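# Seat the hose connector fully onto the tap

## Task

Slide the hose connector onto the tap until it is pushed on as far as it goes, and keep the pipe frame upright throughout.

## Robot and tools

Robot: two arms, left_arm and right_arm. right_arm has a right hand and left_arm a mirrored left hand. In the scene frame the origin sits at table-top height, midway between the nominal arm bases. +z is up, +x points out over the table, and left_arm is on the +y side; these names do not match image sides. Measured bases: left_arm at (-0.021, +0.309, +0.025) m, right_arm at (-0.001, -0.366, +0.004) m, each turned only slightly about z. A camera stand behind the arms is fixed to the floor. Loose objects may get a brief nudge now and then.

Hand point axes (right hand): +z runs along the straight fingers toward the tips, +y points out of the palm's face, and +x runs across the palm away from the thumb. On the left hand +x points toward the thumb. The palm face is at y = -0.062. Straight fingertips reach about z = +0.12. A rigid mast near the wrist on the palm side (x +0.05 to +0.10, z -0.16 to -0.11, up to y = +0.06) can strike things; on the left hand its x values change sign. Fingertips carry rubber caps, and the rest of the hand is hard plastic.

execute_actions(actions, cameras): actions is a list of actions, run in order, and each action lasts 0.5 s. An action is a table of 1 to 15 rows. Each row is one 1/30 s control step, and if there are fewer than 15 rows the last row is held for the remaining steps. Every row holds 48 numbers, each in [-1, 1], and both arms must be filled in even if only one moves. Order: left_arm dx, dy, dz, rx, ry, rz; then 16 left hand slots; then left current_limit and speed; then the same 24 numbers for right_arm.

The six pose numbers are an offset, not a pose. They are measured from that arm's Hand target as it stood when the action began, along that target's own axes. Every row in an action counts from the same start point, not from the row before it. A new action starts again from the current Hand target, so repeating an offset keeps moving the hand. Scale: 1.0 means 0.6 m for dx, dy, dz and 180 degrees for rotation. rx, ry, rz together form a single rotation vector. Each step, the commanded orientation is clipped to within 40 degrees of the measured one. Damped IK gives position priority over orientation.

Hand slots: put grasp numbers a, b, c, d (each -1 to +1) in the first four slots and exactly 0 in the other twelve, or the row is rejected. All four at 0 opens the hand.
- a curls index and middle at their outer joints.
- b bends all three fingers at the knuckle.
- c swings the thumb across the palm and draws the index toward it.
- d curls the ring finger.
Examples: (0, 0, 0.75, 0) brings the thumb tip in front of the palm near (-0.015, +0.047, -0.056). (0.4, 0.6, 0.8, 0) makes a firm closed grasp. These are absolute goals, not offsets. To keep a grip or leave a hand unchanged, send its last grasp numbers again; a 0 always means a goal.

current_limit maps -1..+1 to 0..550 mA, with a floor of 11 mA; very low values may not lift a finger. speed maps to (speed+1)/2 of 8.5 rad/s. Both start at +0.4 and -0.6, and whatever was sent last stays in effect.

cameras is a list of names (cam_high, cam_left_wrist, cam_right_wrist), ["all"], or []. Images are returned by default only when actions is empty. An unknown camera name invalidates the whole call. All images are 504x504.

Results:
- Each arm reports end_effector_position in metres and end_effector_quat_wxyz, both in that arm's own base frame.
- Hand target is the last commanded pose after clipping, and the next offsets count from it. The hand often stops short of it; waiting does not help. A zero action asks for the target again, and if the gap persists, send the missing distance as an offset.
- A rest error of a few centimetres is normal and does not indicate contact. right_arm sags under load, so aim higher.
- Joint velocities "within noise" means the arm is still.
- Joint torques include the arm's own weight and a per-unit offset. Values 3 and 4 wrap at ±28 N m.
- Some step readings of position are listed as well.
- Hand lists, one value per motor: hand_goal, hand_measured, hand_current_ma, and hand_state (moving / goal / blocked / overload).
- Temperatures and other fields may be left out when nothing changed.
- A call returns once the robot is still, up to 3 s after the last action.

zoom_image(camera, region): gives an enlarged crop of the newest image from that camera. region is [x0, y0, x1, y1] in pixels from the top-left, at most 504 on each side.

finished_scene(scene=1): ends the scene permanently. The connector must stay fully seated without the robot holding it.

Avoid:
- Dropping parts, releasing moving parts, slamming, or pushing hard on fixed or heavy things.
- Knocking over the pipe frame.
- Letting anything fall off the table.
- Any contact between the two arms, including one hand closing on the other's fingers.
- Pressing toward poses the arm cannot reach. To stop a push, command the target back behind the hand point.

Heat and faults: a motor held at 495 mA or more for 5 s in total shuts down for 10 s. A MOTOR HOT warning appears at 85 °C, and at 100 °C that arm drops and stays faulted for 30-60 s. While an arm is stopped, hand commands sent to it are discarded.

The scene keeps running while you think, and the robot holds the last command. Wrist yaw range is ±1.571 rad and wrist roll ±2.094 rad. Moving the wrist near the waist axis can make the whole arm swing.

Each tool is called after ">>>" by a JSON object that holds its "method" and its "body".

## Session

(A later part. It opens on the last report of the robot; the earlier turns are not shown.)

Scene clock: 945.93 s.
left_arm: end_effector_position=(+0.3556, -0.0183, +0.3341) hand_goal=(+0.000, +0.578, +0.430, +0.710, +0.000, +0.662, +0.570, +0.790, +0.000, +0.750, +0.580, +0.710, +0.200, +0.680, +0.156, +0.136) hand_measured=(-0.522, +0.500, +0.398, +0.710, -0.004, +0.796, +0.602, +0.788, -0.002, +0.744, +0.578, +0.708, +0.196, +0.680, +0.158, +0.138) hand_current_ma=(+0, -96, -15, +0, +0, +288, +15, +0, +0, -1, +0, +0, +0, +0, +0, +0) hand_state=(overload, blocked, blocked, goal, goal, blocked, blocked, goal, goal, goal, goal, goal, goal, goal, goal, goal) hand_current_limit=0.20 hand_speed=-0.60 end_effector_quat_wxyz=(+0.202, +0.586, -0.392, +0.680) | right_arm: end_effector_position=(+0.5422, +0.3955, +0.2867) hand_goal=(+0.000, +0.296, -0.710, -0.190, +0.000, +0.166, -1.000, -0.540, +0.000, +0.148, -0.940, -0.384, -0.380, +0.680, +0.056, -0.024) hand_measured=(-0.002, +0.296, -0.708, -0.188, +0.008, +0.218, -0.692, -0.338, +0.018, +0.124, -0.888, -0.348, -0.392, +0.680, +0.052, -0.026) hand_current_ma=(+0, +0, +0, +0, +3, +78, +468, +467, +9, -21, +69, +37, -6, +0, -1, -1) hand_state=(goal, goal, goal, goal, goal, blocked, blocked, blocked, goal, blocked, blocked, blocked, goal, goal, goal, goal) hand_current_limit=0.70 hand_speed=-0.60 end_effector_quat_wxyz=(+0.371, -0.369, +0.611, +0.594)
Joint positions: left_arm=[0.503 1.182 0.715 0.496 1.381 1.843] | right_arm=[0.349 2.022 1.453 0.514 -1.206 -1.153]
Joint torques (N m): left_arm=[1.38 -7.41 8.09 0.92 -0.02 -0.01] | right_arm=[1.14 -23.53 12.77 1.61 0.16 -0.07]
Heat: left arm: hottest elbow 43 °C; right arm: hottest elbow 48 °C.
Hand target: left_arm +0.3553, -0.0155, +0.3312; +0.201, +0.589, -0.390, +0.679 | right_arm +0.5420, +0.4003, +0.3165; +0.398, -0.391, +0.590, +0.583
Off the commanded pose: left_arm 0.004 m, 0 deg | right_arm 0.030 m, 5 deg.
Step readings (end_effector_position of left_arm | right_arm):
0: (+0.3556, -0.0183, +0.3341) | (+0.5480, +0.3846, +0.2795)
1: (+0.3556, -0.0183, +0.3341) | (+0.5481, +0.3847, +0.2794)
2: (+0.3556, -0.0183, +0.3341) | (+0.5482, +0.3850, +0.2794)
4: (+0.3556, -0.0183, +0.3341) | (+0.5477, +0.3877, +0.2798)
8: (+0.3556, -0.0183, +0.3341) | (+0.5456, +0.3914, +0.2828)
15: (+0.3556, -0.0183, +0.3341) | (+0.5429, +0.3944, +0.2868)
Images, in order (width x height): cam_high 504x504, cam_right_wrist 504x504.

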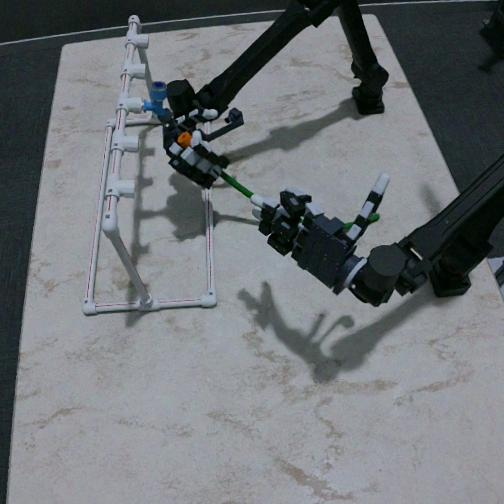

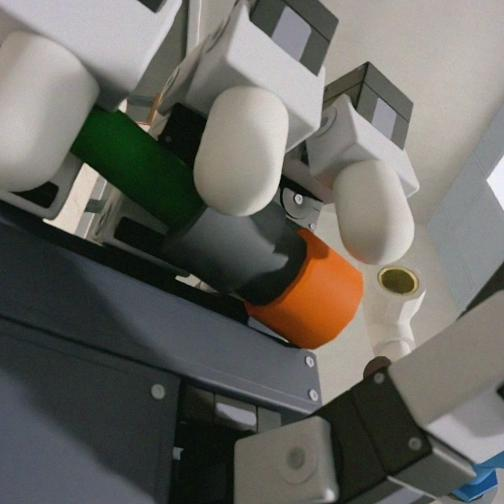

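>>> {"method": "execute_actions", "body": {"actions": [[[0,0,0,0,0,0,0,0.05,0.3,0,0,0,0,0,0,0,0,0,0,0,0,0,0.2,-0.6,-0.01,-0.002,-0.009,0,0,0,1,0.3,0.7,0.95,0,0,0,0,0,0,0,0,0,0,0,0,0.7,-0.6],[0,0,0,0,0,0,0,0.05,0.3,0,0,0,0,0,0,0,0,0,0,0,0,0,0.2,-0.6,-0.0208,-0.004,-0.0183,0,0,0,1,0.3,0.7,0.95,0,0,0,0,0,0,0,0,0,0,0,0,0.7,-0.6]]], "cameras": ["cam_high","cam_right_wrist"]}}

>>> {"method": "zoom_image", "body": {"camera": "cam_high", "region": [155, 85, 225, 155]}}

>>> {"method": "zoom_image", "body": {"camera": "cam_right_wrist", "region": [250, 200, 504, 454]}}

Scene clock: 947.97 s.
left_arm: end_effector_position=(+0.3556, -0.0183, +0.3341) hand_goal=(+0.000, +0.578, +0.430, +0.710, +0.000, +0.662, +0.570, +0.790, +0.000, +0.750, +0.580, +0.710, +0.200, +0.680, +0.156, +0.136) hand_measured=(-0.522, +0.500, +0.398, +0.710, -0.004, +0.796, +0.602, +0.788, -0.002, +0.744, +0.578, +0.708, +0.196, +0.680, +0.158, +0.138) hand_current_ma=(+0, -96, -15, +0, +0, +288, +15, +0, +0, -1, +0, +0, +0, +0, +0, +0) hand_state=(overload, blocked, blocked, goal, goal, blocked, blocked, goal, goal, goal, goal, goal, goal, goal, goal, goal) hand_current_limit=0.20 hand_speed=-0.60 end_effector_quat_wxyz=(+0.202, +0.586, -0.392, +0.680) | right_arm: end_effector_position=(+0.5423, +0.3911, +0.2894) hand_goal=(+0.000, +0.296, -0.710, -0.190, +0.000, +0.166, -1.000, -0.540, +0.000, +0.148, -0.940, -0.384, -0.380, +0.680, +0.056, -0.024) hand_measured=(-0.002, +0.296, -0.708, -0.188, +0.008, +0.218, -0.692, -0.338, +0.018, +0.124, -0.888, -0.348, -0.392, +0.680, +0.052, -0.026) hand_current_ma=(+0, +0, +0, +0, +3, +78, +468, +467, +9, -21, +69, +37, -6, +0, -1, -1) hand_state=(goal, goal, goal, goal, goal, blocked, blocked, blocked, goal, blocked, blocked, blocked, goal, goal, goal, goal) hand_current_limit=0.70 hand_speed=-0.60 end_effector_quat_wxyz=(+0.362, -0.367, +0.615, +0.597)
Joint positions: left_arm=[0.503 1.182 0.715 0.496 1.381 1.843] | right_arm=[0.343 2.015 1.453 0.486 -1.221 -1.155]
Joint torques (N m): left_arm=[1.44 -7.36 8.1 0.92 -0.02 -0.01] | right_arm=[-0.97 -23.77 14.23 1.57 -0.11 -0.03]
Heat: left arm: hottest elbow 43 °C; right arm: hottest elbow 48 °C.
Hand target: left_arm +0.3553, -0.0155, +0.3312; +0.201, +0.589, -0.390, +0.679 | right_arm +0.5488, +0.3894, +0.3271; +0.398, -0.391, +0.590, +0.584
Off the commanded pose: left_arm 0.004 m, 0 deg | right_arm 0.038 m, 6 deg.
Step readings (end_effector_position of left_arm | right_arm):
0: (+0.3556, -0.0183, +0.3341) | (+0.5423, +0.3955, +0.2866)
1: (+0.3556, -0.0183, +0.3341) | (+0.5423, +0.3955, +0.2866)
2: (+0.3556, -0.0183, +0.3341) | (+0.5423, +0.3955, +0.2865)
4: (+0.3556, -0.0183, +0.3341) | (+0.5416, +0.3953, +0.2864)
8: (+0.3556, -0.0183, +0.3341) | (+0.5418, +0.3935, +0.2870)
15: (+0.3556, -0.0183, +0.3341) | (+0.5419, +0.3917, +0.2895)
Images, in order (width x height): cam_high 504x504, cam_right_wrist 504x504.

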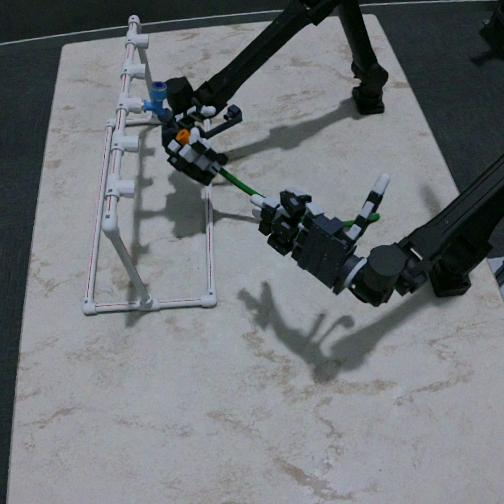

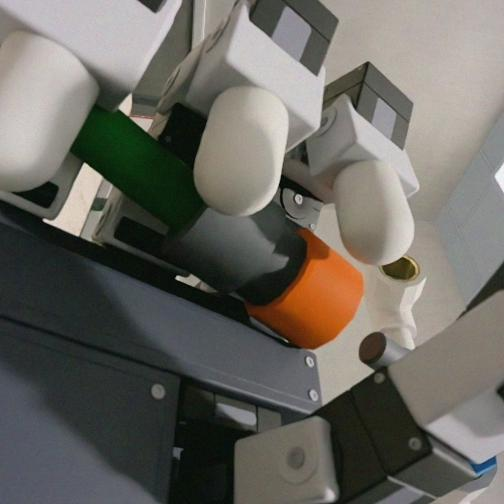

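Scaled by 7.200 from the camera's 504x504 image, which has a finer 720x720 frame.

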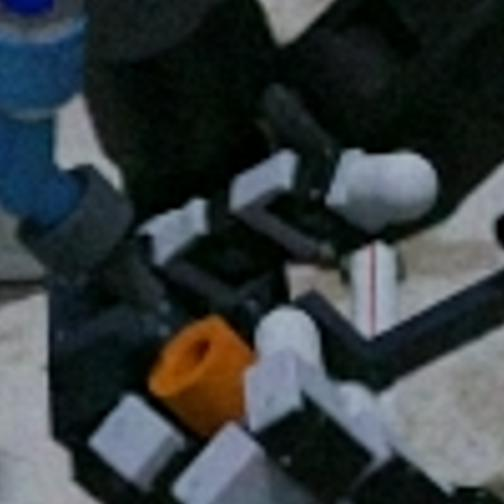

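Scaled by 1.984 from the camera's 504x504 image, which has a finer 720x720 frame.

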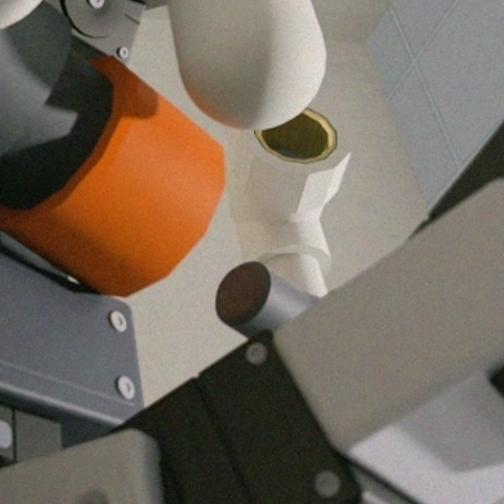

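>>> {"method": "zoom_image", "body": {"camera": "cam_right_wrist", "region": [330, 300, 430, 400]}}

>>> {"method": "zoom_image", "body": {"camera": "cam_right_wrist", "region": [180, 180, 390, 390]}}

>>> {"method": "zoom_image", "body": {"camera": "cam_high", "region": [160, 105, 205, 150]}}

Scaled by 5.040 from the camera's 504x504 image, which has a finer 720x720 frame.

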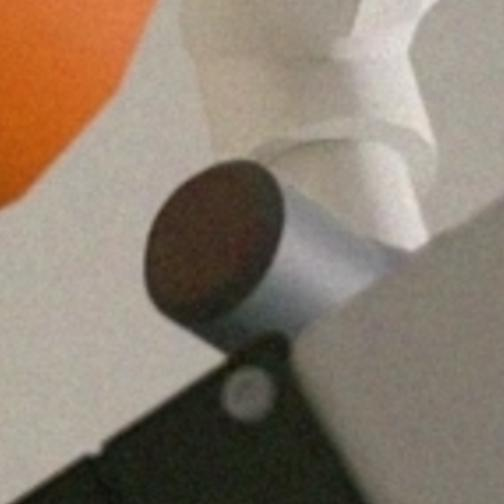

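Scaled by 2.400 from the camera's 504x504 image, which has a finer 720x720 frame.

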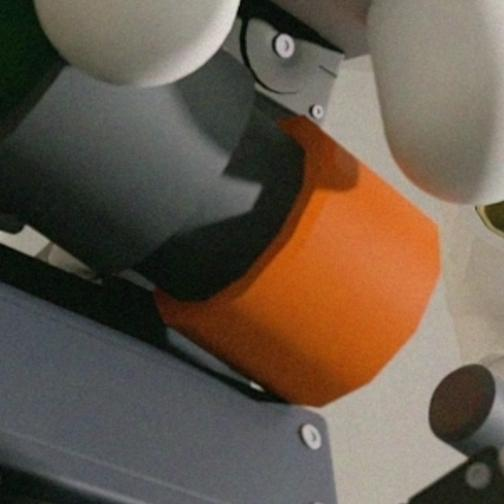

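Scaled by 11.200 from the camera's 504x504 image, which has a finer 720x720 frame.

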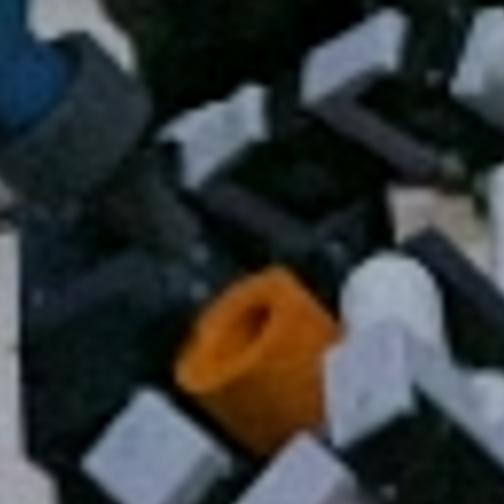

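>>> {"method": "execute_actions", "body": {"actions": [[[0,0,0,0,0,0,0,0.05,0.3,0,0,0,0,0,0,0,0,0,0,0,0,0,0.2,-0.6,-0.01,-0.0014,-0.0025,0,0,0,1,0.3,0.7,0.95,0,0,0,0,0,0,0,0,0,0,0,0,0.7,-0.6],[0,0,0,0,0,0,0,0.05,0.3,0,0,0,0,0,0,0,0,0,0,0,0,0,0.2,-0.6,-0.0213,-0.0028,-0.005,0,0,0,1,0.3,0.7,0.95,0,0,0,0,0,0,0,0,0,0,0,0,0.7,-0.6]]], "cameras": ["cam_high","cam_right_wrist"]}}

>>> {"method": "zoom_image", "body": {"camera": "cam_right_wrist", "region": [250, 230, 430, 410]}}

>>> {"method": "zoom_image", "body": {"camera": "cam_high", "region": [160, 105, 205, 150]}}

Scene clock: 950.80 s.
left_arm: end_effector_position=(+0.3556, -0.0183, +0.3341) hand_goal=(+0.000, +0.578, +0.430, +0.710, +0.000, +0.662, +0.570, +0.790, +0.000, +0.750, +0.580, +0.710, +0.200, +0.680, +0.156, +0.136) hand_measured=(-0.522, +0.500, +0.398, +0.710, -0.004, +0.796, +0.602, +0.788, -0.002, +0.744, +0.578, +0.708, +0.196, +0.680, +0.158, +0.138) hand_current_ma=(+0, -96, -15, +0, +0, +288, +15, +0, +0, -1, +0, +0, +0, +0, +0, +0) hand_state=(overload, blocked, blocked, goal, goal, blocked, blocked, goal, goal, goal, goal, goal, goal, goal, goal, goal) hand_current_limit=0.20 hand_speed=-0.60 end_effector_quat_wxyz=(+0.202, +0.586, -0.392, +0.680) | right_arm: end_effector_position=(+0.5483, +0.3890, +0.3010) hand_goal=(+0.000, +0.296, -0.710, -0.190, +0.000, +0.166, -1.000, -0.540, +0.000, +0.148, -0.940, -0.384, -0.380, +0.680, +0.056, -0.024) hand_measured=(-0.002, +0.296, -0.708, -0.188, +0.008, +0.218, -0.692, -0.338, +0.018, +0.124, -0.888, -0.348, -0.392, +0.680, +0.052, -0.026) hand_current_ma=(+0, +0, +0, +0, +3, +78, +468, +468, +9, -21, +69, +37, -6, +0, -1, -1) hand_state=(goal, goal, goal, goal, goal, blocked, blocked, blocked, goal, blocked, blocked, blocked, goal, goal, goal, goal) hand_current_limit=0.70 hand_speed=-0.60 end_effector_quat_wxyz=(+0.362, -0.368, +0.614, +0.597)
Joint positions: left_arm=[0.503 1.182 0.715 0.496 1.381 1.843] | right_arm=[0.337 2.011 1.482 0.455 -1.229 -1.155]
Joint torques (N m): left_arm=[1.38 -7.36 8.09 0.92 -0.02 -0.01] | right_arm=[-0.62 -23.82 14.49 1.76 -0.03 -0.03]
Heat: left arm: hottest elbow 43 °C; right arm: hottest elbow 48 °C.
Hand target: left_arm +0.3553, -0.0155, +0.3312; +0.201, +0.589, -0.390, +0.679 | right_arm +0.5551, +0.3863, +0.3385; +0.398, -0.391, +0.590, +0.583
Off the commanded pose: left_arm 0.004 m, 0 deg | right_arm 0.038 m, 6 deg.
Step readings (end_effector_position of left_arm | right_arm):
0: (+0.3556, -0.0183, +0.3341) | (+0.5423, +0.3911, +0.2894)
1: (+0.3556, -0.0183, +0.3341) | (+0.5423, +0.3911, +0.2894)
2: (+0.3556, -0.0183, +0.3341) | (+0.5423, +0.3911, +0.2896)
4: (+0.3556, -0.0183, +0.3341) | (+0.5436, +0.3902, +0.2909)
8: (+0.3556, -0.0183, +0.3341) | (+0.5469, +0.3887, +0.2960)
15: (+0.3556, -0.0183, +0.3341) | (+0.5482, +0.3889, +0.3011)
Images, in order (width x height): cam_high 504x504, cam_right_wrist 504x504.

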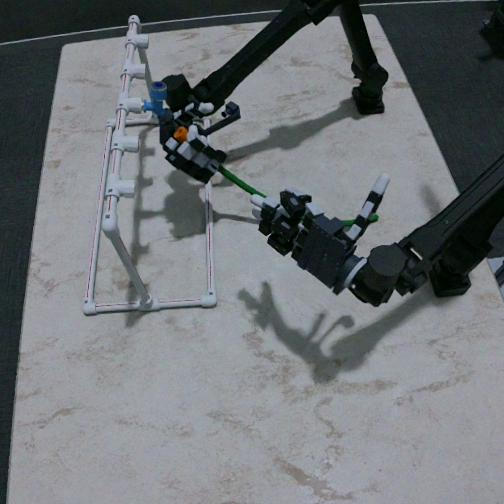

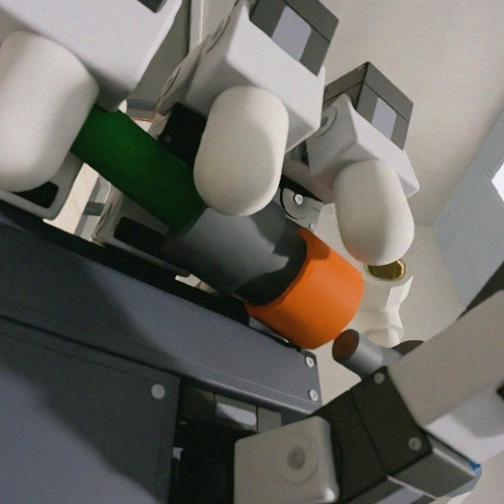

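Scaled by 2.800 from the camera's 504x504 image, which has a finer 720x720 frame.

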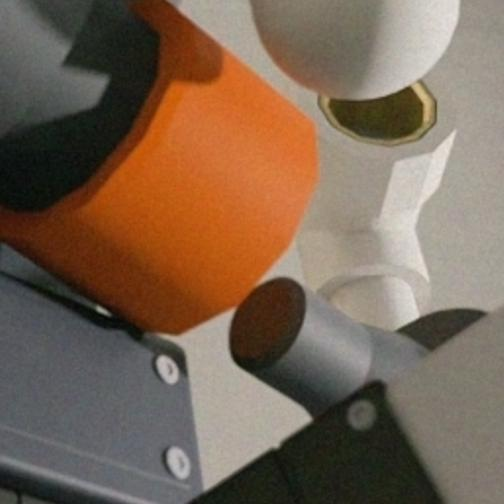

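Scaled by 11.200 from the camera's 504x504 image, which has a finer 720x720 frame.

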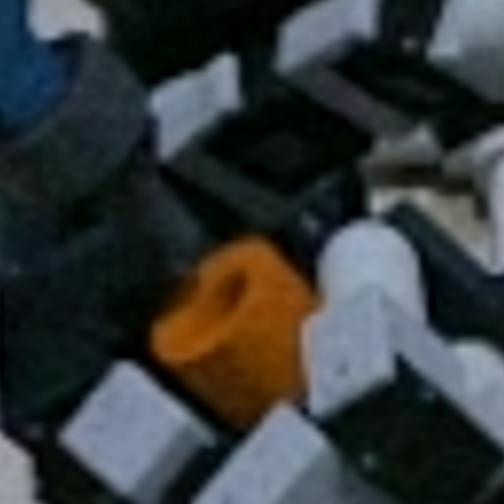

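>>> {"method": "execute_actions", "body": {"actions": [[[0,0,0,0,0,0,0,0.05,0.3,0,0,0,0,0,0,0,0,0,0,0,0,0,0.2,-0.6,0.0001,-0.0018,-0.009,0,0,0,1,0.3,0.7,0.95,0,0,0,0,0,0,0,0,0,0,0,0,0.7,-0.6],[0,0,0,0,0,0,0,0.05,0.3,0,0,0,0,0,0,0,0,0,0,0,0,0,0.2,-0.6,0.0003,-0.0037,-0.0183,0,0,0,1,0.3,0.7,0.95,0,0,0,0,0,0,0,0,0,0,0,0,0.7,-0.6]]], "cameras": ["cam_high","cam_right_wrist"]}}

>>> {"method": "zoom_image", "body": {"camera": "cam_right_wrist", "region": [250, 230, 430, 410]}}

>>> {"method": "zoom_image", "body": {"camera": "cam_high", "region": [160, 105, 205, 150]}}

Scene clock: 957.17 s.
left_arm: end_effector_position=(+0.3556, -0.0183, +0.3341) hand_goal=(+0.000, +0.578, +0.430, +0.710, +0.000, +0.662, +0.570, +0.790, +0.000, +0.750, +0.580, +0.710, +0.200, +0.680, +0.156, +0.136) hand_measured=(-0.522, +0.500, +0.398, +0.710, -0.004, +0.796, +0.602, +0.788, -0.002, +0.744, +0.578, +0.708, +0.196, +0.680, +0.158, +0.138) hand_current_ma=(+0, -96, -15, +0, +0, +288, +15, +0, +0, -1, +0, +0, +0, +0, +0, +0) hand_state=(overload, blocked, blocked, goal, goal, blocked, blocked, goal, goal, goal, goal, goal, goal, goal, goal, goal) hand_current_limit=0.20 hand_speed=-0.60 end_effector_quat_wxyz=(+0.202, +0.586, -0.392, +0.680) | right_arm: end_effector_position=(+0.5524, +0.3778, +0.3011) hand_goal=(+0.000, +0.296, -0.710, -0.190, +0.000, +0.166, -1.000, -0.540, +0.000, +0.148, -0.940, -0.384, -0.380, +0.680, +0.056, -0.024) hand_measured=(-0.002, +0.296, -0.708, -0.188, +0.008, +0.218, -0.692, -0.338, +0.018, +0.124, -0.888, -0.348, -0.392, +0.680, +0.052, -0.026) hand_current_ma=(+0, +0, +0, +0, +3, +78, +467, +467, +9, -21, +69, +37, -6, +0, -1, -1) hand_state=(goal, goal, goal, goal, goal, blocked, blocked, blocked, goal, blocked, blocked, blocked, goal, goal, goal, goal) hand_current_limit=0.70 hand_speed=-0.60 end_effector_quat_wxyz=(+0.363, -0.368, +0.614, +0.597)
Joint positions: left_arm=[0.503 1.182 0.715 0.496 1.381 1.843] | right_arm=[0.318 2.011 1.482 0.455 -1.246 -1.156]
Joint torques (N m): left_arm=[1.44 -7.41 8.1 0.91 -0.03 -0.01] | right_arm=[-0.26 -23.94 13.98 1.72 -0.04 -0.03]
Heat: left arm: hottest elbow 43 °C; right arm: hottest elbow 48 °C.
Hand target: left_arm +0.3553, -0.0155, +0.3312; +0.201, +0.589, -0.390, +0.679 | right_arm +0.5569, +0.3753, +0.3375; +0.398, -0.391, +0.590, +0.583
Off the commanded pose: left_arm 0.004 m, 0 deg | right_arm 0.037 m, 6 deg.
Step readings (end_effector_position of left_arm | right_arm):
0: (+0.3556, -0.0183, +0.3341) | (+0.5483, +0.3890, +0.3010)
1: (+0.3556, -0.0183, +0.3341) | (+0.5482, +0.3889, +0.3010)
2: (+0.3556, -0.0183, +0.3341) | (+0.5480, +0.3886, +0.3010)
4: (+0.3556, -0.0183, +0.3341) | (+0.5474, +0.3875, +0.3011)
8: (+0.3556, -0.0183, +0.3341) | (+0.5492, +0.3827, +0.3011)
15: (+0.3556, -0.0183, +0.3341) | (+0.5519, +0.3784, +0.3011)
Images, in order (width x height): cam_high 504x504, cam_right_wrist 504x504.

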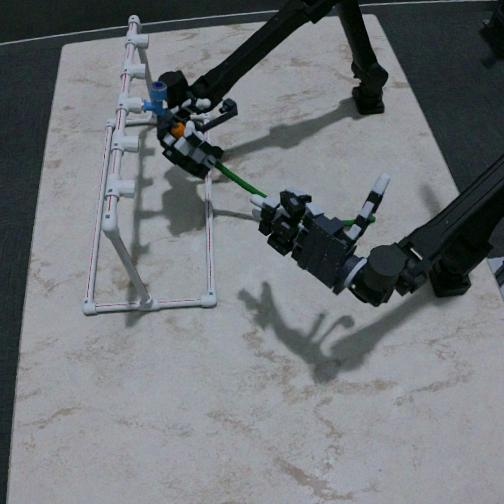

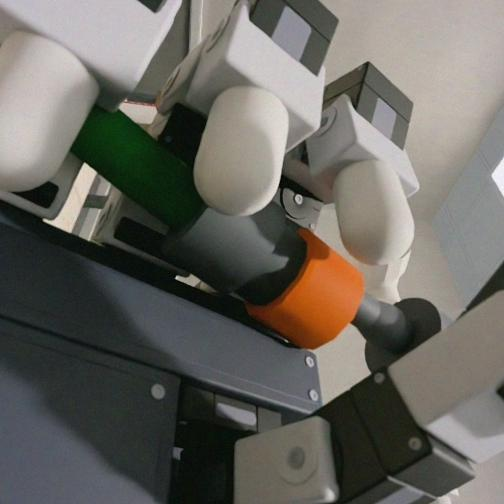

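Scaled by 2.800 from the camera's 504x504 image, which has a finer 720x720 frame.

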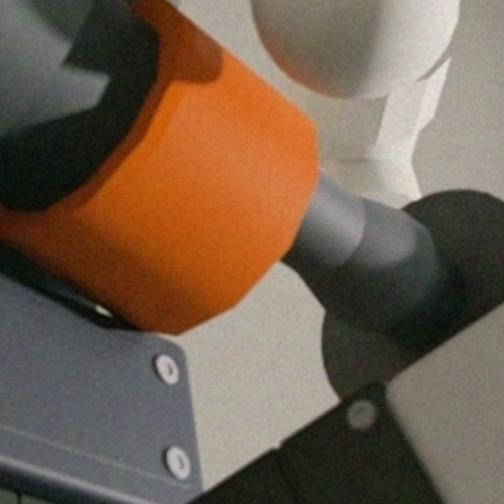

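Scaled by 11.200 from the camera's 504x504 image, which has a finer 720x720 frame.

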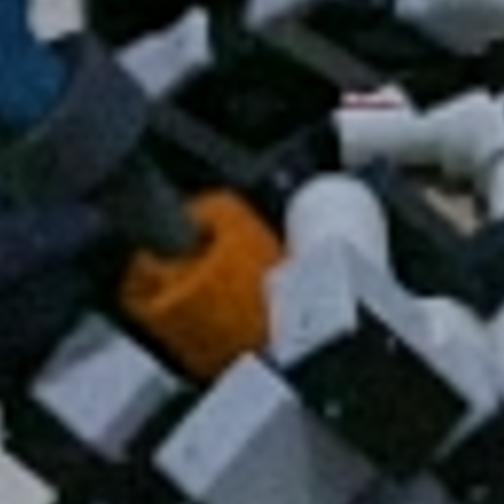

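>>> {"method": "zoom_image", "body": {"camera": "cam_right_wrist", "region": [310, 260, 450, 400]}}

>>> {"method": "zoom_image", "body": {"camera": "cam_high", "region": [162, 107, 192, 137]}}

Scaled by 3.600 from the camera's 504x504 image, which has a finer 720x720 frame.

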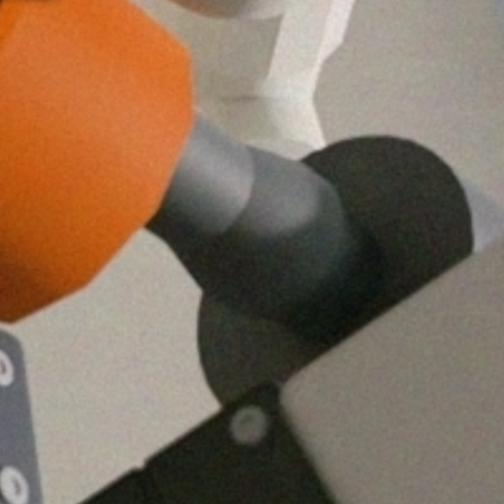

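Scaled by 16.800 from the camera's 504x504 image, which has a finer 720x720 frame.

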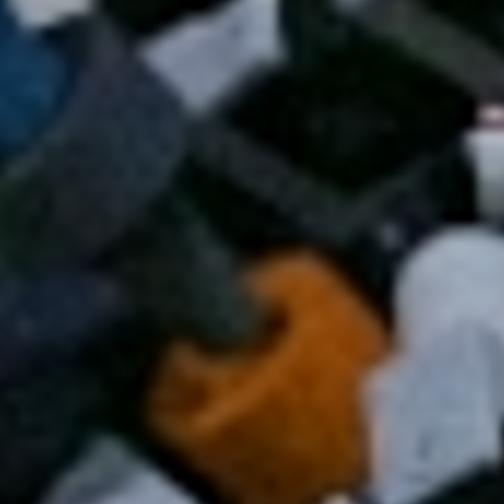

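>>> {"method": "execute_actions", "body": {"actions": [[[0,0,0,0,0,0,0,0.05,0.3,0,0,0,0,0,0,0,0,0,0,0,0,0,0.2,-0.6,0,0.001,0.008,0,0,0,1,0.3,0.7,0.95,0,0,0,0,0,0,0,0,0,0,0,0,0.7,-0.6],[0,0,0,0,0,0,0,0.05,0.3,0,0,0,0,0,0,0,0,0,0,0,0,0,0.2,-0.6,0,0.0025,0.0167,0,0,0,1,0.3,0.7,0.95,0,0,0,0,0,0,0,0,0,0,0,0,0.7,-0.6]]], "cameras": ["cam_high","cam_right_wrist"]}}

>>> {"method": "zoom_image", "body": {"camera": "cam_right_wrist", "region": [310, 260, 450, 400]}}

>>> {"method": "zoom_image", "body": {"camera": "cam_high", "region": [162, 107, 192, 137]}}

Scene clock: 960.17 s.
left_arm: end_effector_position=(+0.3556, -0.0183, +0.3341) hand_goal=(+0.000, +0.578, +0.430, +0.710, +0.000, +0.662, +0.570, +0.790, +0.000, +0.750, +0.580, +0.710, +0.200, +0.680, +0.156, +0.136) hand_measured=(-0.522, +0.500, +0.398, +0.710, -0.004, +0.796, +0.602, +0.788, -0.002, +0.744, +0.578, +0.708, +0.196, +0.680, +0.158, +0.138) hand_current_ma=(+0, -96, -15, +0, +0, +288, +15, +0, +0, -1, +0, +0, +0, +0, +0, +0) hand_state=(overload, blocked, blocked, goal, goal, blocked, blocked, goal, goal, goal, goal, goal, goal, goal, goal, goal) hand_current_limit=0.20 hand_speed=-0.60 end_effector_quat_wxyz=(+0.202, +0.586, -0.392, +0.680) | right_arm: end_effector_position=(+0.5538, +0.3788, +0.3010) hand_goal=(+0.000, +0.296, -0.710, -0.190, +0.000, +0.166, -1.000, -0.540, +0.000, +0.148, -0.940, -0.384, -0.380, +0.680, +0.056, -0.024) hand_measured=(-0.002, +0.296, -0.708, -0.188, +0.008, +0.218, -0.692, -0.338, +0.018, +0.124, -0.888, -0.348, -0.392, +0.680, +0.052, -0.026) hand_current_ma=(+0, +0, +0, +0, +3, +78, +467, +467, +9, -21, +69, +37, -6, +0, -1, -1) hand_state=(goal, goal, goal, goal, goal, blocked, blocked, blocked, goal, blocked, blocked, blocked, goal, goal, goal, goal) hand_current_limit=0.70 hand_speed=-0.60 end_effector_quat_wxyz=(+0.365, -0.365, +0.616, +0.595)
Joint positions: left_arm=[0.503 1.182 0.715 0.496 1.381 1.843] | right_arm=[0.319 2.011 1.482 0.455 -1.236 -1.156]
Joint torques (N m): left_arm=[1.44 -7.41 8.1 0.92 -0.02 -0.01] | right_arm=[0.56 -23.77 14.53 1.72 0.17 -0.01]
Heat: left arm: hottest elbow 43 °C; right arm: hottest elbow 48 °C.
Hand target: left_arm +0.3553, -0.0155, +0.3312; +0.201, +0.589, -0.390, +0.679 | right_arm +0.5557, +0.3852, +0.3381; +0.398, -0.391, +0.590, +0.583
Off the commanded pose: left_arm 0.004 m, 0 deg | right_arm 0.038 m, 6 deg.
Step readings (end_effector_position of left_arm | right_arm):
0: (+0.3556, -0.0183, +0.3341) | (+0.5523, +0.3778, +0.3011)
1: (+0.3556, -0.0183, +0.3341) | (+0.5523, +0.3778, +0.3011)
2: (+0.3556, -0.0183, +0.3341) | (+0.5523, +0.3778, +0.3011)
4: (+0.3556, -0.0183, +0.3341) | (+0.5529, +0.3780, +0.3011)
8: (+0.3556, -0.0183, +0.3341) | (+0.5537, +0.3783, +0.3010)
15: (+0.3556, -0.0183, +0.3341) | (+0.5537, +0.3788, +0.3010)
Images, in order (width x height): cam_high 504x504, cam_right_wrist 504x504.

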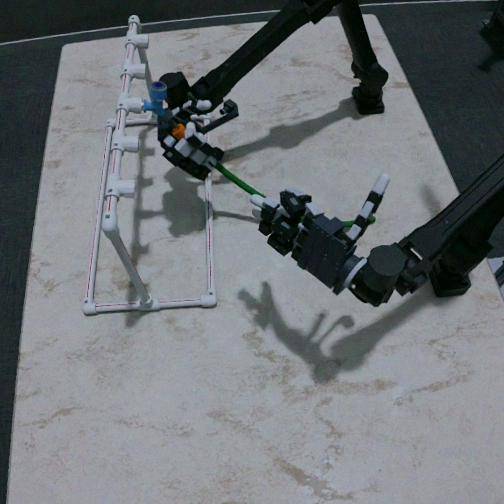

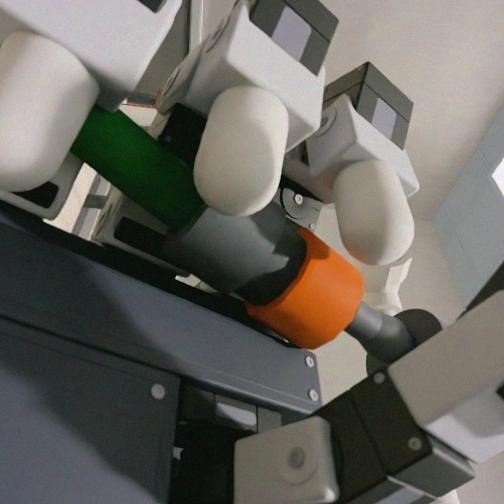

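Scaled by 3.600 from the camera's 504x504 image, which has a finer 720x720 frame.

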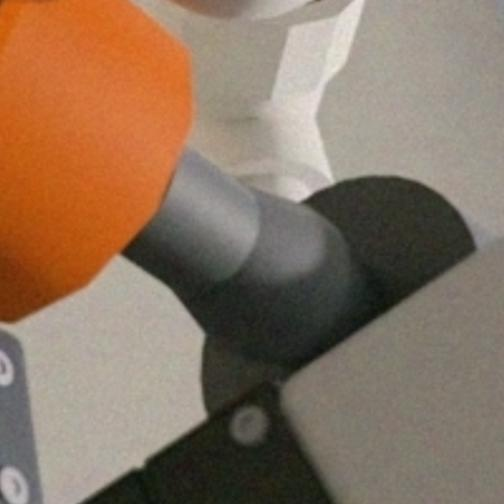

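Scaled by 16.800 from the camera's 504x504 image, which has a finer 720x720 frame.

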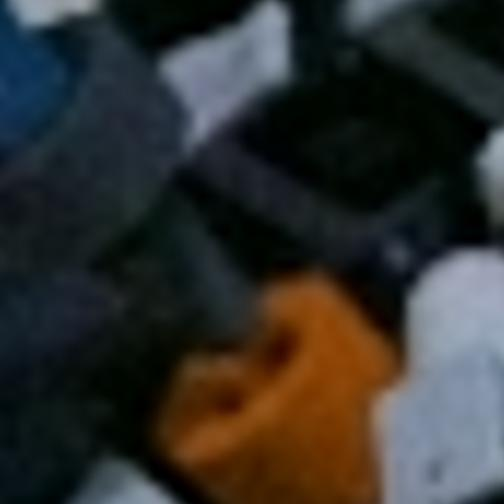

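>>> {"method": "execute_actions", "body": {"actions": [[[0,0,0,0,0,0,0,0.05,0.3,0,0,0,0,0,0,0,0,0,0,0,0,0,0.2,-0.6,-0.006,0.0003,0,0,0,0,1,0.3,0.7,0.95,0,0,0,0,0,0,0,0,0,0,0,0,0.7,-0.6],[0,0,0,0,0,0,0,0.05,0.3,0,0,0,0,0,0,0,0,0,0,0,0,0,0.2,-0.6,-0.0124,0.0006,0,0,0,0,1,0.3,0.7,0.95,0,0,0,0,0,0,0,0,0,0,0,0,0.7,-0.6]]], "cameras": ["cam_high","cam_right_wrist"]}}

>>> {"method": "zoom_image", "body": {"camera": "cam_right_wrist", "region": [310, 260, 450, 400]}}

>>> {"method": "zoom_image", "body": {"camera": "cam_high", "region": [162, 107, 192, 137]}}

Scene clock: 962.57 s.
left_arm: end_effector_position=(+0.3556, -0.0183, +0.3341) hand_goal=(+0.000, +0.578, +0.430, +0.710, +0.000, +0.662, +0.570, +0.790, +0.000, +0.750, +0.580, +0.710, +0.200, +0.680, +0.156, +0.136) hand_measured=(-0.522, +0.500, +0.398, +0.710, -0.004, +0.796, +0.602, +0.788, -0.002, +0.744, +0.578, +0.708, +0.196, +0.680, +0.158, +0.138) hand_current_ma=(+0, -96, -15, +0, +0, +288, +15, +0, +0, -1, +0, +0, +0, +0, +0, +0) hand_state=(overload, blocked, blocked, goal, goal, blocked, blocked, goal, goal, goal, goal, goal, goal, goal, goal, goal) hand_current_limit=0.20 hand_speed=-0.60 end_effector_quat_wxyz=(+0.202, +0.586, -0.392, +0.680) | right_arm: end_effector_position=(+0.5566, +0.3798, +0.3061) hand_goal=(+0.000, +0.296, -0.710, -0.190, +0.000, +0.166, -1.000, -0.540, +0.000, +0.148, -0.940, -0.384, -0.380, +0.680, +0.056, -0.024) hand_measured=(-0.002, +0.296, -0.708, -0.188, +0.008, +0.218, -0.692, -0.338, +0.018, +0.124, -0.888, -0.348, -0.392, +0.680, +0.052, -0.026) hand_current_ma=(+0, +0, +0, +0, +3, +78, +467, +467, +9, -21, +69, +37, -6, +0, -1, -1) hand_state=(goal, goal, goal, goal, goal, blocked, blocked, blocked, goal, blocked, blocked, blocked, goal, goal, goal, goal) hand_current_limit=0.70 hand_speed=-0.60 end_effector_quat_wxyz=(+0.365, -0.365, +0.616, +0.595)
Joint positions: left_arm=[0.503 1.182 0.715 0.496 1.381 1.843] | right_arm=[0.319 2.011 1.497 0.439 -1.236 -1.156]
Joint torques (N m): left_arm=[1.38 -7.36 8.1 0.92 -0.02 -0.01] | right_arm=[0.5 -24.06 14.63 1.73 0.11 0]
Heat: left arm: hottest elbow 43 °C; right arm: hottest elbow 48 °C.
Hand target: left_arm +0.3553, -0.0155, +0.3312; +0.201, +0.589, -0.390, +0.679 | right_arm +0.5582, +0.3852, +0.3452; +0.399, -0.391, +0.590, +0.583
Off the commanded pose: left_arm 0.004 m, 0 deg | right_arm 0.039 m, 6 deg.
Step readings (end_effector_position of left_arm | right_arm):
0: (+0.3556, -0.0183, +0.3341) | (+0.5538, +0.3788, +0.3010)
1: (+0.3556, -0.0183, +0.3341) | (+0.5538, +0.3788, +0.3010)
2: (+0.3556, -0.0183, +0.3341) | (+0.5539, +0.3789, +0.3011)
4: (+0.3556, -0.0183, +0.3341) | (+0.5543, +0.3790, +0.3018)
8: (+0.3556, -0.0183, +0.3341) | (+0.5557, +0.3795, +0.3045)
15: (+0.3556, -0.0183, +0.3341) | (+0.5566, +0.3798, +0.3062)
Images, in order (width x height): cam_high 504x504, cam_right_wrist 504x504.

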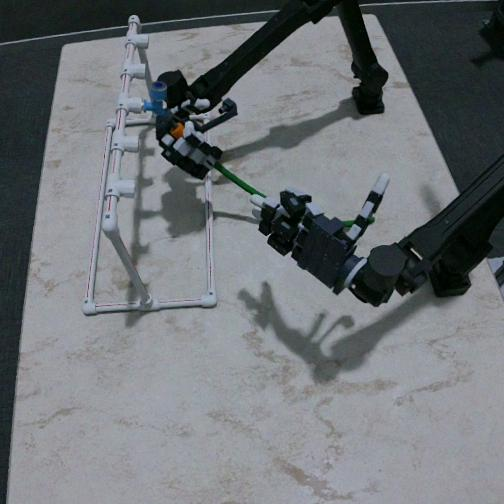

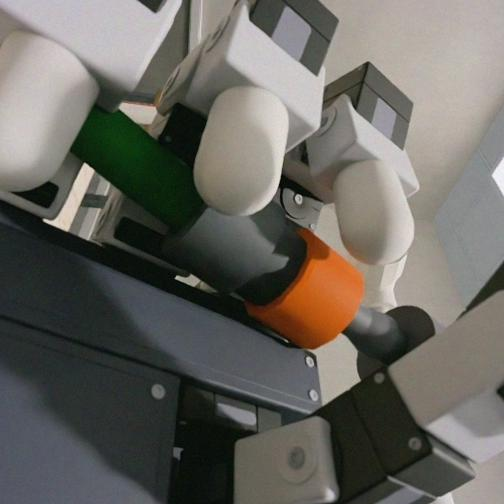

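Scaled by 3.600 from the camera's 504x504 image, which has a finer 720x720 frame.

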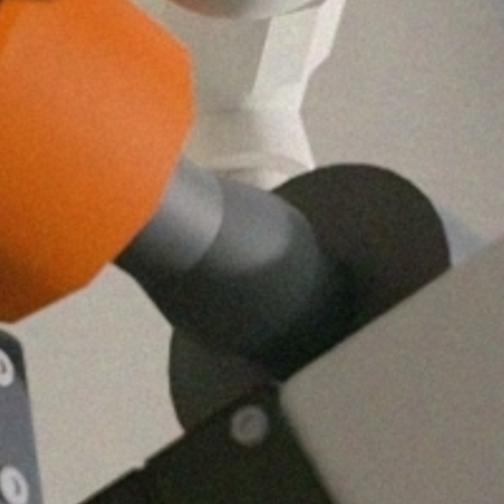

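Scaled by 16.800 from the camera's 504x504 image, which has a finer 720x720 frame.

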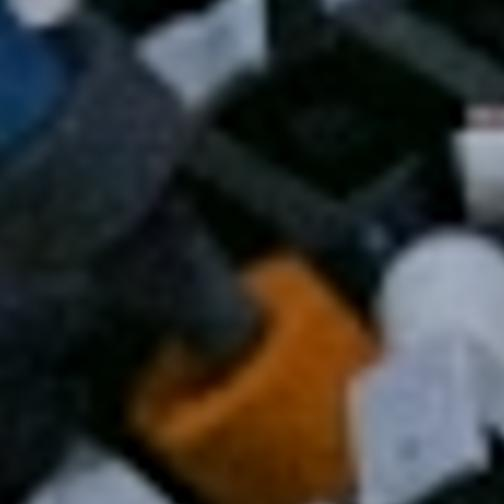

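>>> {"method": "execute_actions", "body": {"actions": [[[0,0,0,0,0,0,0,0.05,0.3,0,0,0,0,0,0,0,0,0,0,0,0,0,0.2,-0.6,-0.007,0.0,0.0005,0,0,0,1,0.3,0.7,0.95,0,0,0,0,0,0,0,0,0,0,0,0,0.7,-0.6],[0,0,0,0,0,0,0,0.05,0.3,0,0,0,0,0,0,0,0,0,0,0,0,0,0.2,-0.6,-0.0135,0.0,0.001,0,0,0,1,0.3,0.7,0.95,0,0,0,0,0,0,0,0,0,0,0,0,0.7,-0.6]]], "cameras": ["cam_high","cam_right_wrist"]}}

>>> {"method": "zoom_image", "body": {"camera": "cam_right_wrist", "region": [310, 260, 450, 400]}}

>>> {"method": "zoom_image", "body": {"camera": "cam_high", "region": [162, 107, 192, 137]}}

Scene clock: 964.17 s.
left_arm: end_effector_position=(+0.3556, -0.0183, +0.3341) hand_goal=(+0.000, +0.578, +0.430, +0.710, +0.000, +0.662, +0.570, +0.790, +0.000, +0.750, +0.580, +0.710, +0.200, +0.680, +0.156, +0.136) hand_measured=(-0.522, +0.500, +0.398, +0.710, -0.004, +0.796, +0.602, +0.788, -0.002, +0.744, +0.578, +0.708, +0.196, +0.680, +0.158, +0.138) hand_current_ma=(+0, -96, -15, +0, +0, +288, +15, +0, +0, -1, +0, +0, +0, +0, +0, +0) hand_state=(overload, blocked, blocked, goal, goal, blocked, blocked, goal, goal, goal, goal, goal, goal, goal, goal, goal) hand_current_limit=0.20 hand_speed=-0.60 end_effector_quat_wxyz=(+0.202, +0.586, -0.392, +0.680) | right_arm: end_effector_position=(+0.5575, +0.3805, +0.3078) hand_goal=(+0.000, +0.296, -0.710, -0.190, +0.000, +0.166, -1.000, -0.540, +0.000, +0.148, -0.940, -0.384, -0.380, +0.680, +0.056, -0.024) hand_measured=(-0.002, +0.296, -0.708, -0.188, +0.010, +0.218, -0.692, -0.338, +0.018, +0.124, -0.888, -0.348, -0.392, +0.680, +0.052, -0.026) hand_current_ma=(+0, +0, +0, +0, +3, +78, +467, +467, +9, -21, +69, +37, -6, +0, -1, -1) hand_state=(goal, goal, goal, goal, goal, blocked, blocked, blocked, goal, blocked, blocked, blocked, goal, goal, goal, goal) hand_current_limit=0.70 hand_speed=-0.60 end_effector_quat_wxyz=(+0.363, -0.366, +0.616, +0.595)
Joint positions: left_arm=[0.503 1.182 0.715 0.496 1.381 1.843] | right_arm=[0.319 2.011 1.506 0.42 -1.239 -1.165]
Joint torques (N m): left_arm=[1.38 -7.41 8.12 0.92 -0.03 -0.01] | right_arm=[0.44 -24.29 15.25 1.51 0.18 0.07]
Heat: left arm: hottest elbow 43 °C; right arm: hottest elbow 49 °C.
Hand target: left_arm +0.3553, -0.0155, +0.3312; +0.201, +0.589, -0.390, +0.679 | right_arm +0.5612, +0.3859, +0.3525; +0.398, -0.391, +0.590, +0.584
Off the commanded pose: left_arm 0.004 m, 0 deg | right_arm 0.045 m, 6 deg.
Step readings (end_effector_position of left_arm | right_arm):
0: (+0.3556, -0.0183, +0.3341) | (+0.5566, +0.3798, +0.3061)
1: (+0.3556, -0.0183, +0.3341) | (+0.5566, +0.3798, +0.3061)
2: (+0.3556, -0.0183, +0.3341) | (+0.5567, +0.3798, +0.3062)
4: (+0.3556, -0.0183, +0.3341) | (+0.5573, +0.3800, +0.3069)
8: (+0.3556, -0.0183, +0.3341) | (+0.5576, +0.3804, +0.3079)
15: (+0.3556, -0.0183, +0.3341) | (+0.5576, +0.3805, +0.3079)
Images, in order (width x height): cam_high 504x504, cam_right_wrist 504x504.

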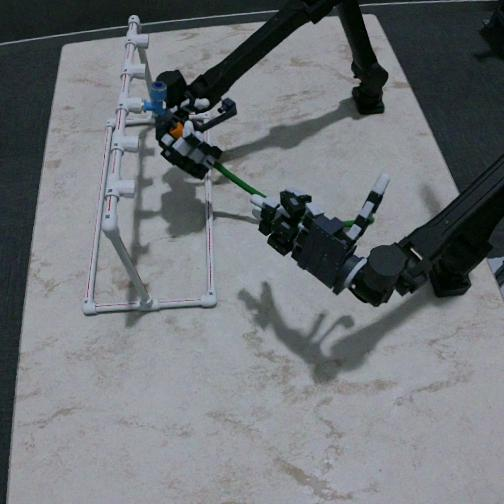

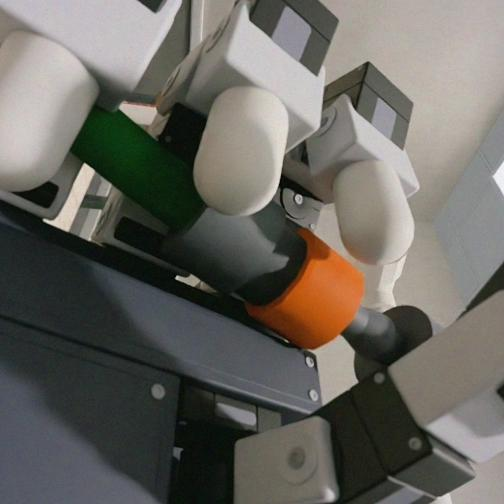

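Scaled by 3.600 from the camera's 504x504 image, which has a finer 720x720 frame.

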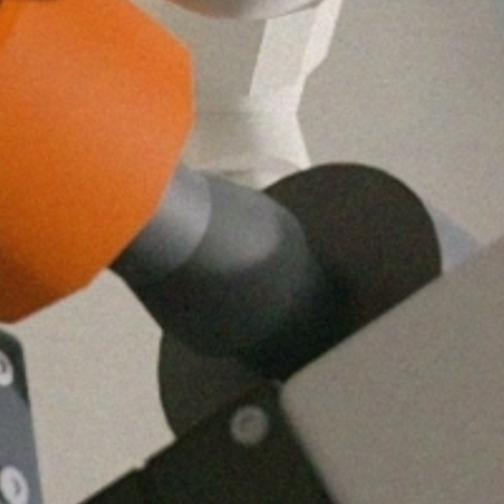

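Scaled by 16.800 from the camera's 504x504 image, which has a finer 720x720 frame.

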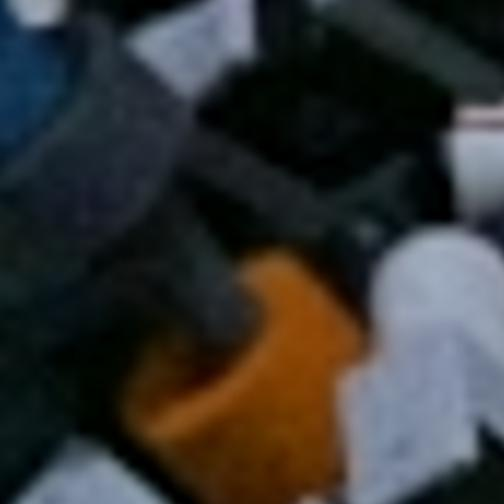

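>>> {"method": "execute_actions", "body": {"actions": [[[0,0,0,0,0,0,0,0.05,0.3,0,0,0,0,0,0,0,0,0,0,0,0,0,0.2,-0.6,0,0.001,-0.007,0,0,0,1,0.3,0.7,0.95,0,0,0,0,0,0,0,0,0,0,0,0,0.7,-0.6],[0,0,0,0,0,0,0,0.05,0.3,0,0,0,0,0,0,0,0,0,0,0,0,0,0.2,-0.6,0,0.002,-0.014,0,0,0,1,0.3,0.7,0.95,0,0,0,0,0,0,0,0,0,0,0,0,0.7,-0.6]]], "cameras": ["cam_high","cam_right_wrist"]}}

>>> {"method": "zoom_image", "body": {"camera": "cam_right_wrist", "region": [310, 260, 450, 400]}}

>>> {"method": "zoom_image", "body": {"camera": "cam_high", "region": [162, 107, 192, 137]}}

Scene clock: 966.43 s.
left_arm: end_effector_position=(+0.3556, -0.0183, +0.3341) hand_goal=(+0.000, +0.578, +0.430, +0.710, +0.000, +0.662, +0.570, +0.790, +0.000, +0.750, +0.580, +0.710, +0.200, +0.680, +0.156, +0.136) hand_measured=(-0.522, +0.500, +0.398, +0.710, -0.004, +0.796, +0.602, +0.788, -0.002, +0.744, +0.578, +0.708, +0.196, +0.680, +0.158, +0.138) hand_current_ma=(+0, -96, -15, +0, +0, +288, +15, +0, +0, -1, +0, +0, +0, +0, +0, +0) hand_state=(overload, blocked, blocked, goal, goal, blocked, blocked, goal, goal, goal, goal, goal, goal, goal, goal, goal) hand_current_limit=0.20 hand_speed=-0.60 end_effector_quat_wxyz=(+0.202, +0.586, -0.392, +0.680) | right_arm: end_effector_position=(+0.5551, +0.3796, +0.3132) hand_goal=(+0.000, +0.296, -0.710, -0.190, +0.000, +0.166, -1.000, -0.540, +0.000, +0.148, -0.940, -0.384, -0.380, +0.680, +0.056, -0.024) hand_measured=(-0.002, +0.296, -0.708, -0.188, +0.010, +0.218, -0.692, -0.338, +0.018, +0.124, -0.888, -0.348, -0.392, +0.680, +0.052, -0.026) hand_current_ma=(+0, +0, +0, +0, +3, +78, +468, +467, +9, -21, +69, +37, -6, +0, -1, -1) hand_state=(goal, goal, goal, goal, goal, blocked, blocked, blocked, goal, blocked, blocked, blocked, goal, goal, goal, goal) hand_current_limit=0.70 hand_speed=-0.60 end_effector_quat_wxyz=(+0.364, -0.370, +0.613, +0.596)
Joint positions: left_arm=[0.503 1.182 0.715 0.496 1.381 1.843] | right_arm=[0.319 2.002 1.506 0.418 -1.244 -1.165]
Joint torques (N m): left_arm=[1.44 -7.36 8.1 0.92 -0.02 -0.01] | right_arm=[-0.32 -24 14.53 1.57 -0.05 0.06]
Heat: left arm: hottest elbow 43 °C; right arm: hottest elbow 49 °C.
Hand target: left_arm +0.3553, -0.0155, +0.3312; +0.201, +0.589, -0.390, +0.679 | right_arm +0.5599, +0.3775, +0.3531; +0.398, -0.391, +0.590, +0.584
Off the commanded pose: left_arm 0.004 m, 0 deg | right_arm 0.040 m, 6 deg.
Step readings (end_effector_position of left_arm | right_arm):
0: (+0.3556, -0.0183, +0.3341) | (+0.5575, +0.3805, +0.3077)
1: (+0.3556, -0.0183, +0.3341) | (+0.5575, +0.3805, +0.3077)
2: (+0.3556, -0.0183, +0.3341) | (+0.5574, +0.3804, +0.3077)
4: (+0.3556, -0.0183, +0.3341) | (+0.5571, +0.3803, +0.3080)
8: (+0.3556, -0.0183, +0.3341) | (+0.5561, +0.3800, +0.3100)
15: (+0.3556, -0.0183, +0.3341) | (+0.5552, +0.3797, +0.3130)
Images, in order (width x height): cam_high 504x504, cam_right_wrist 504x504.

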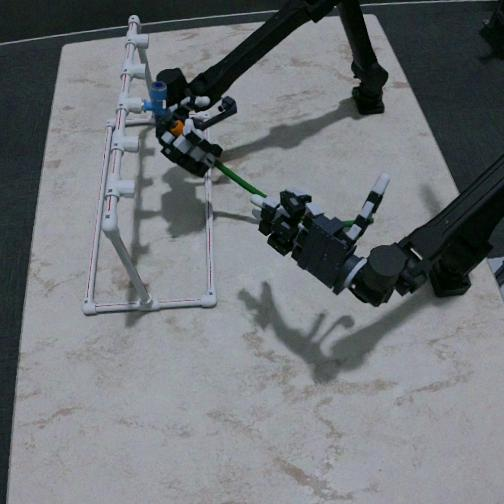

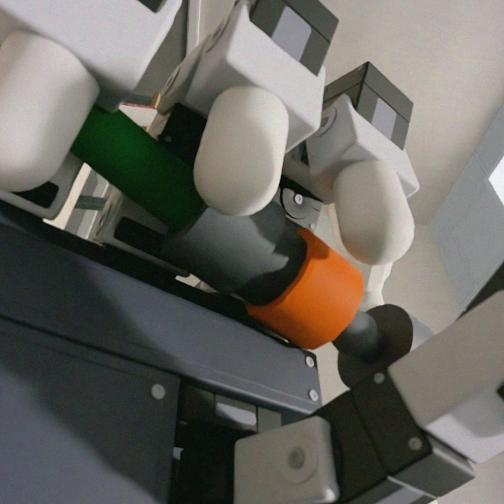

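Scaled by 3.600 from the camera's 504x504 image, which has a finer 720x720 frame.

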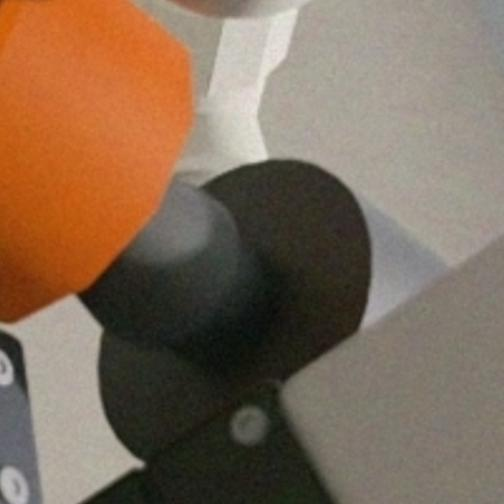

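Scaled by 16.800 from the camera's 504x504 image, which has a finer 720x720 frame.

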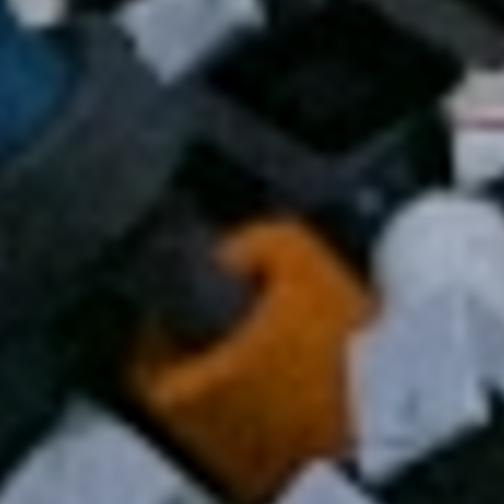

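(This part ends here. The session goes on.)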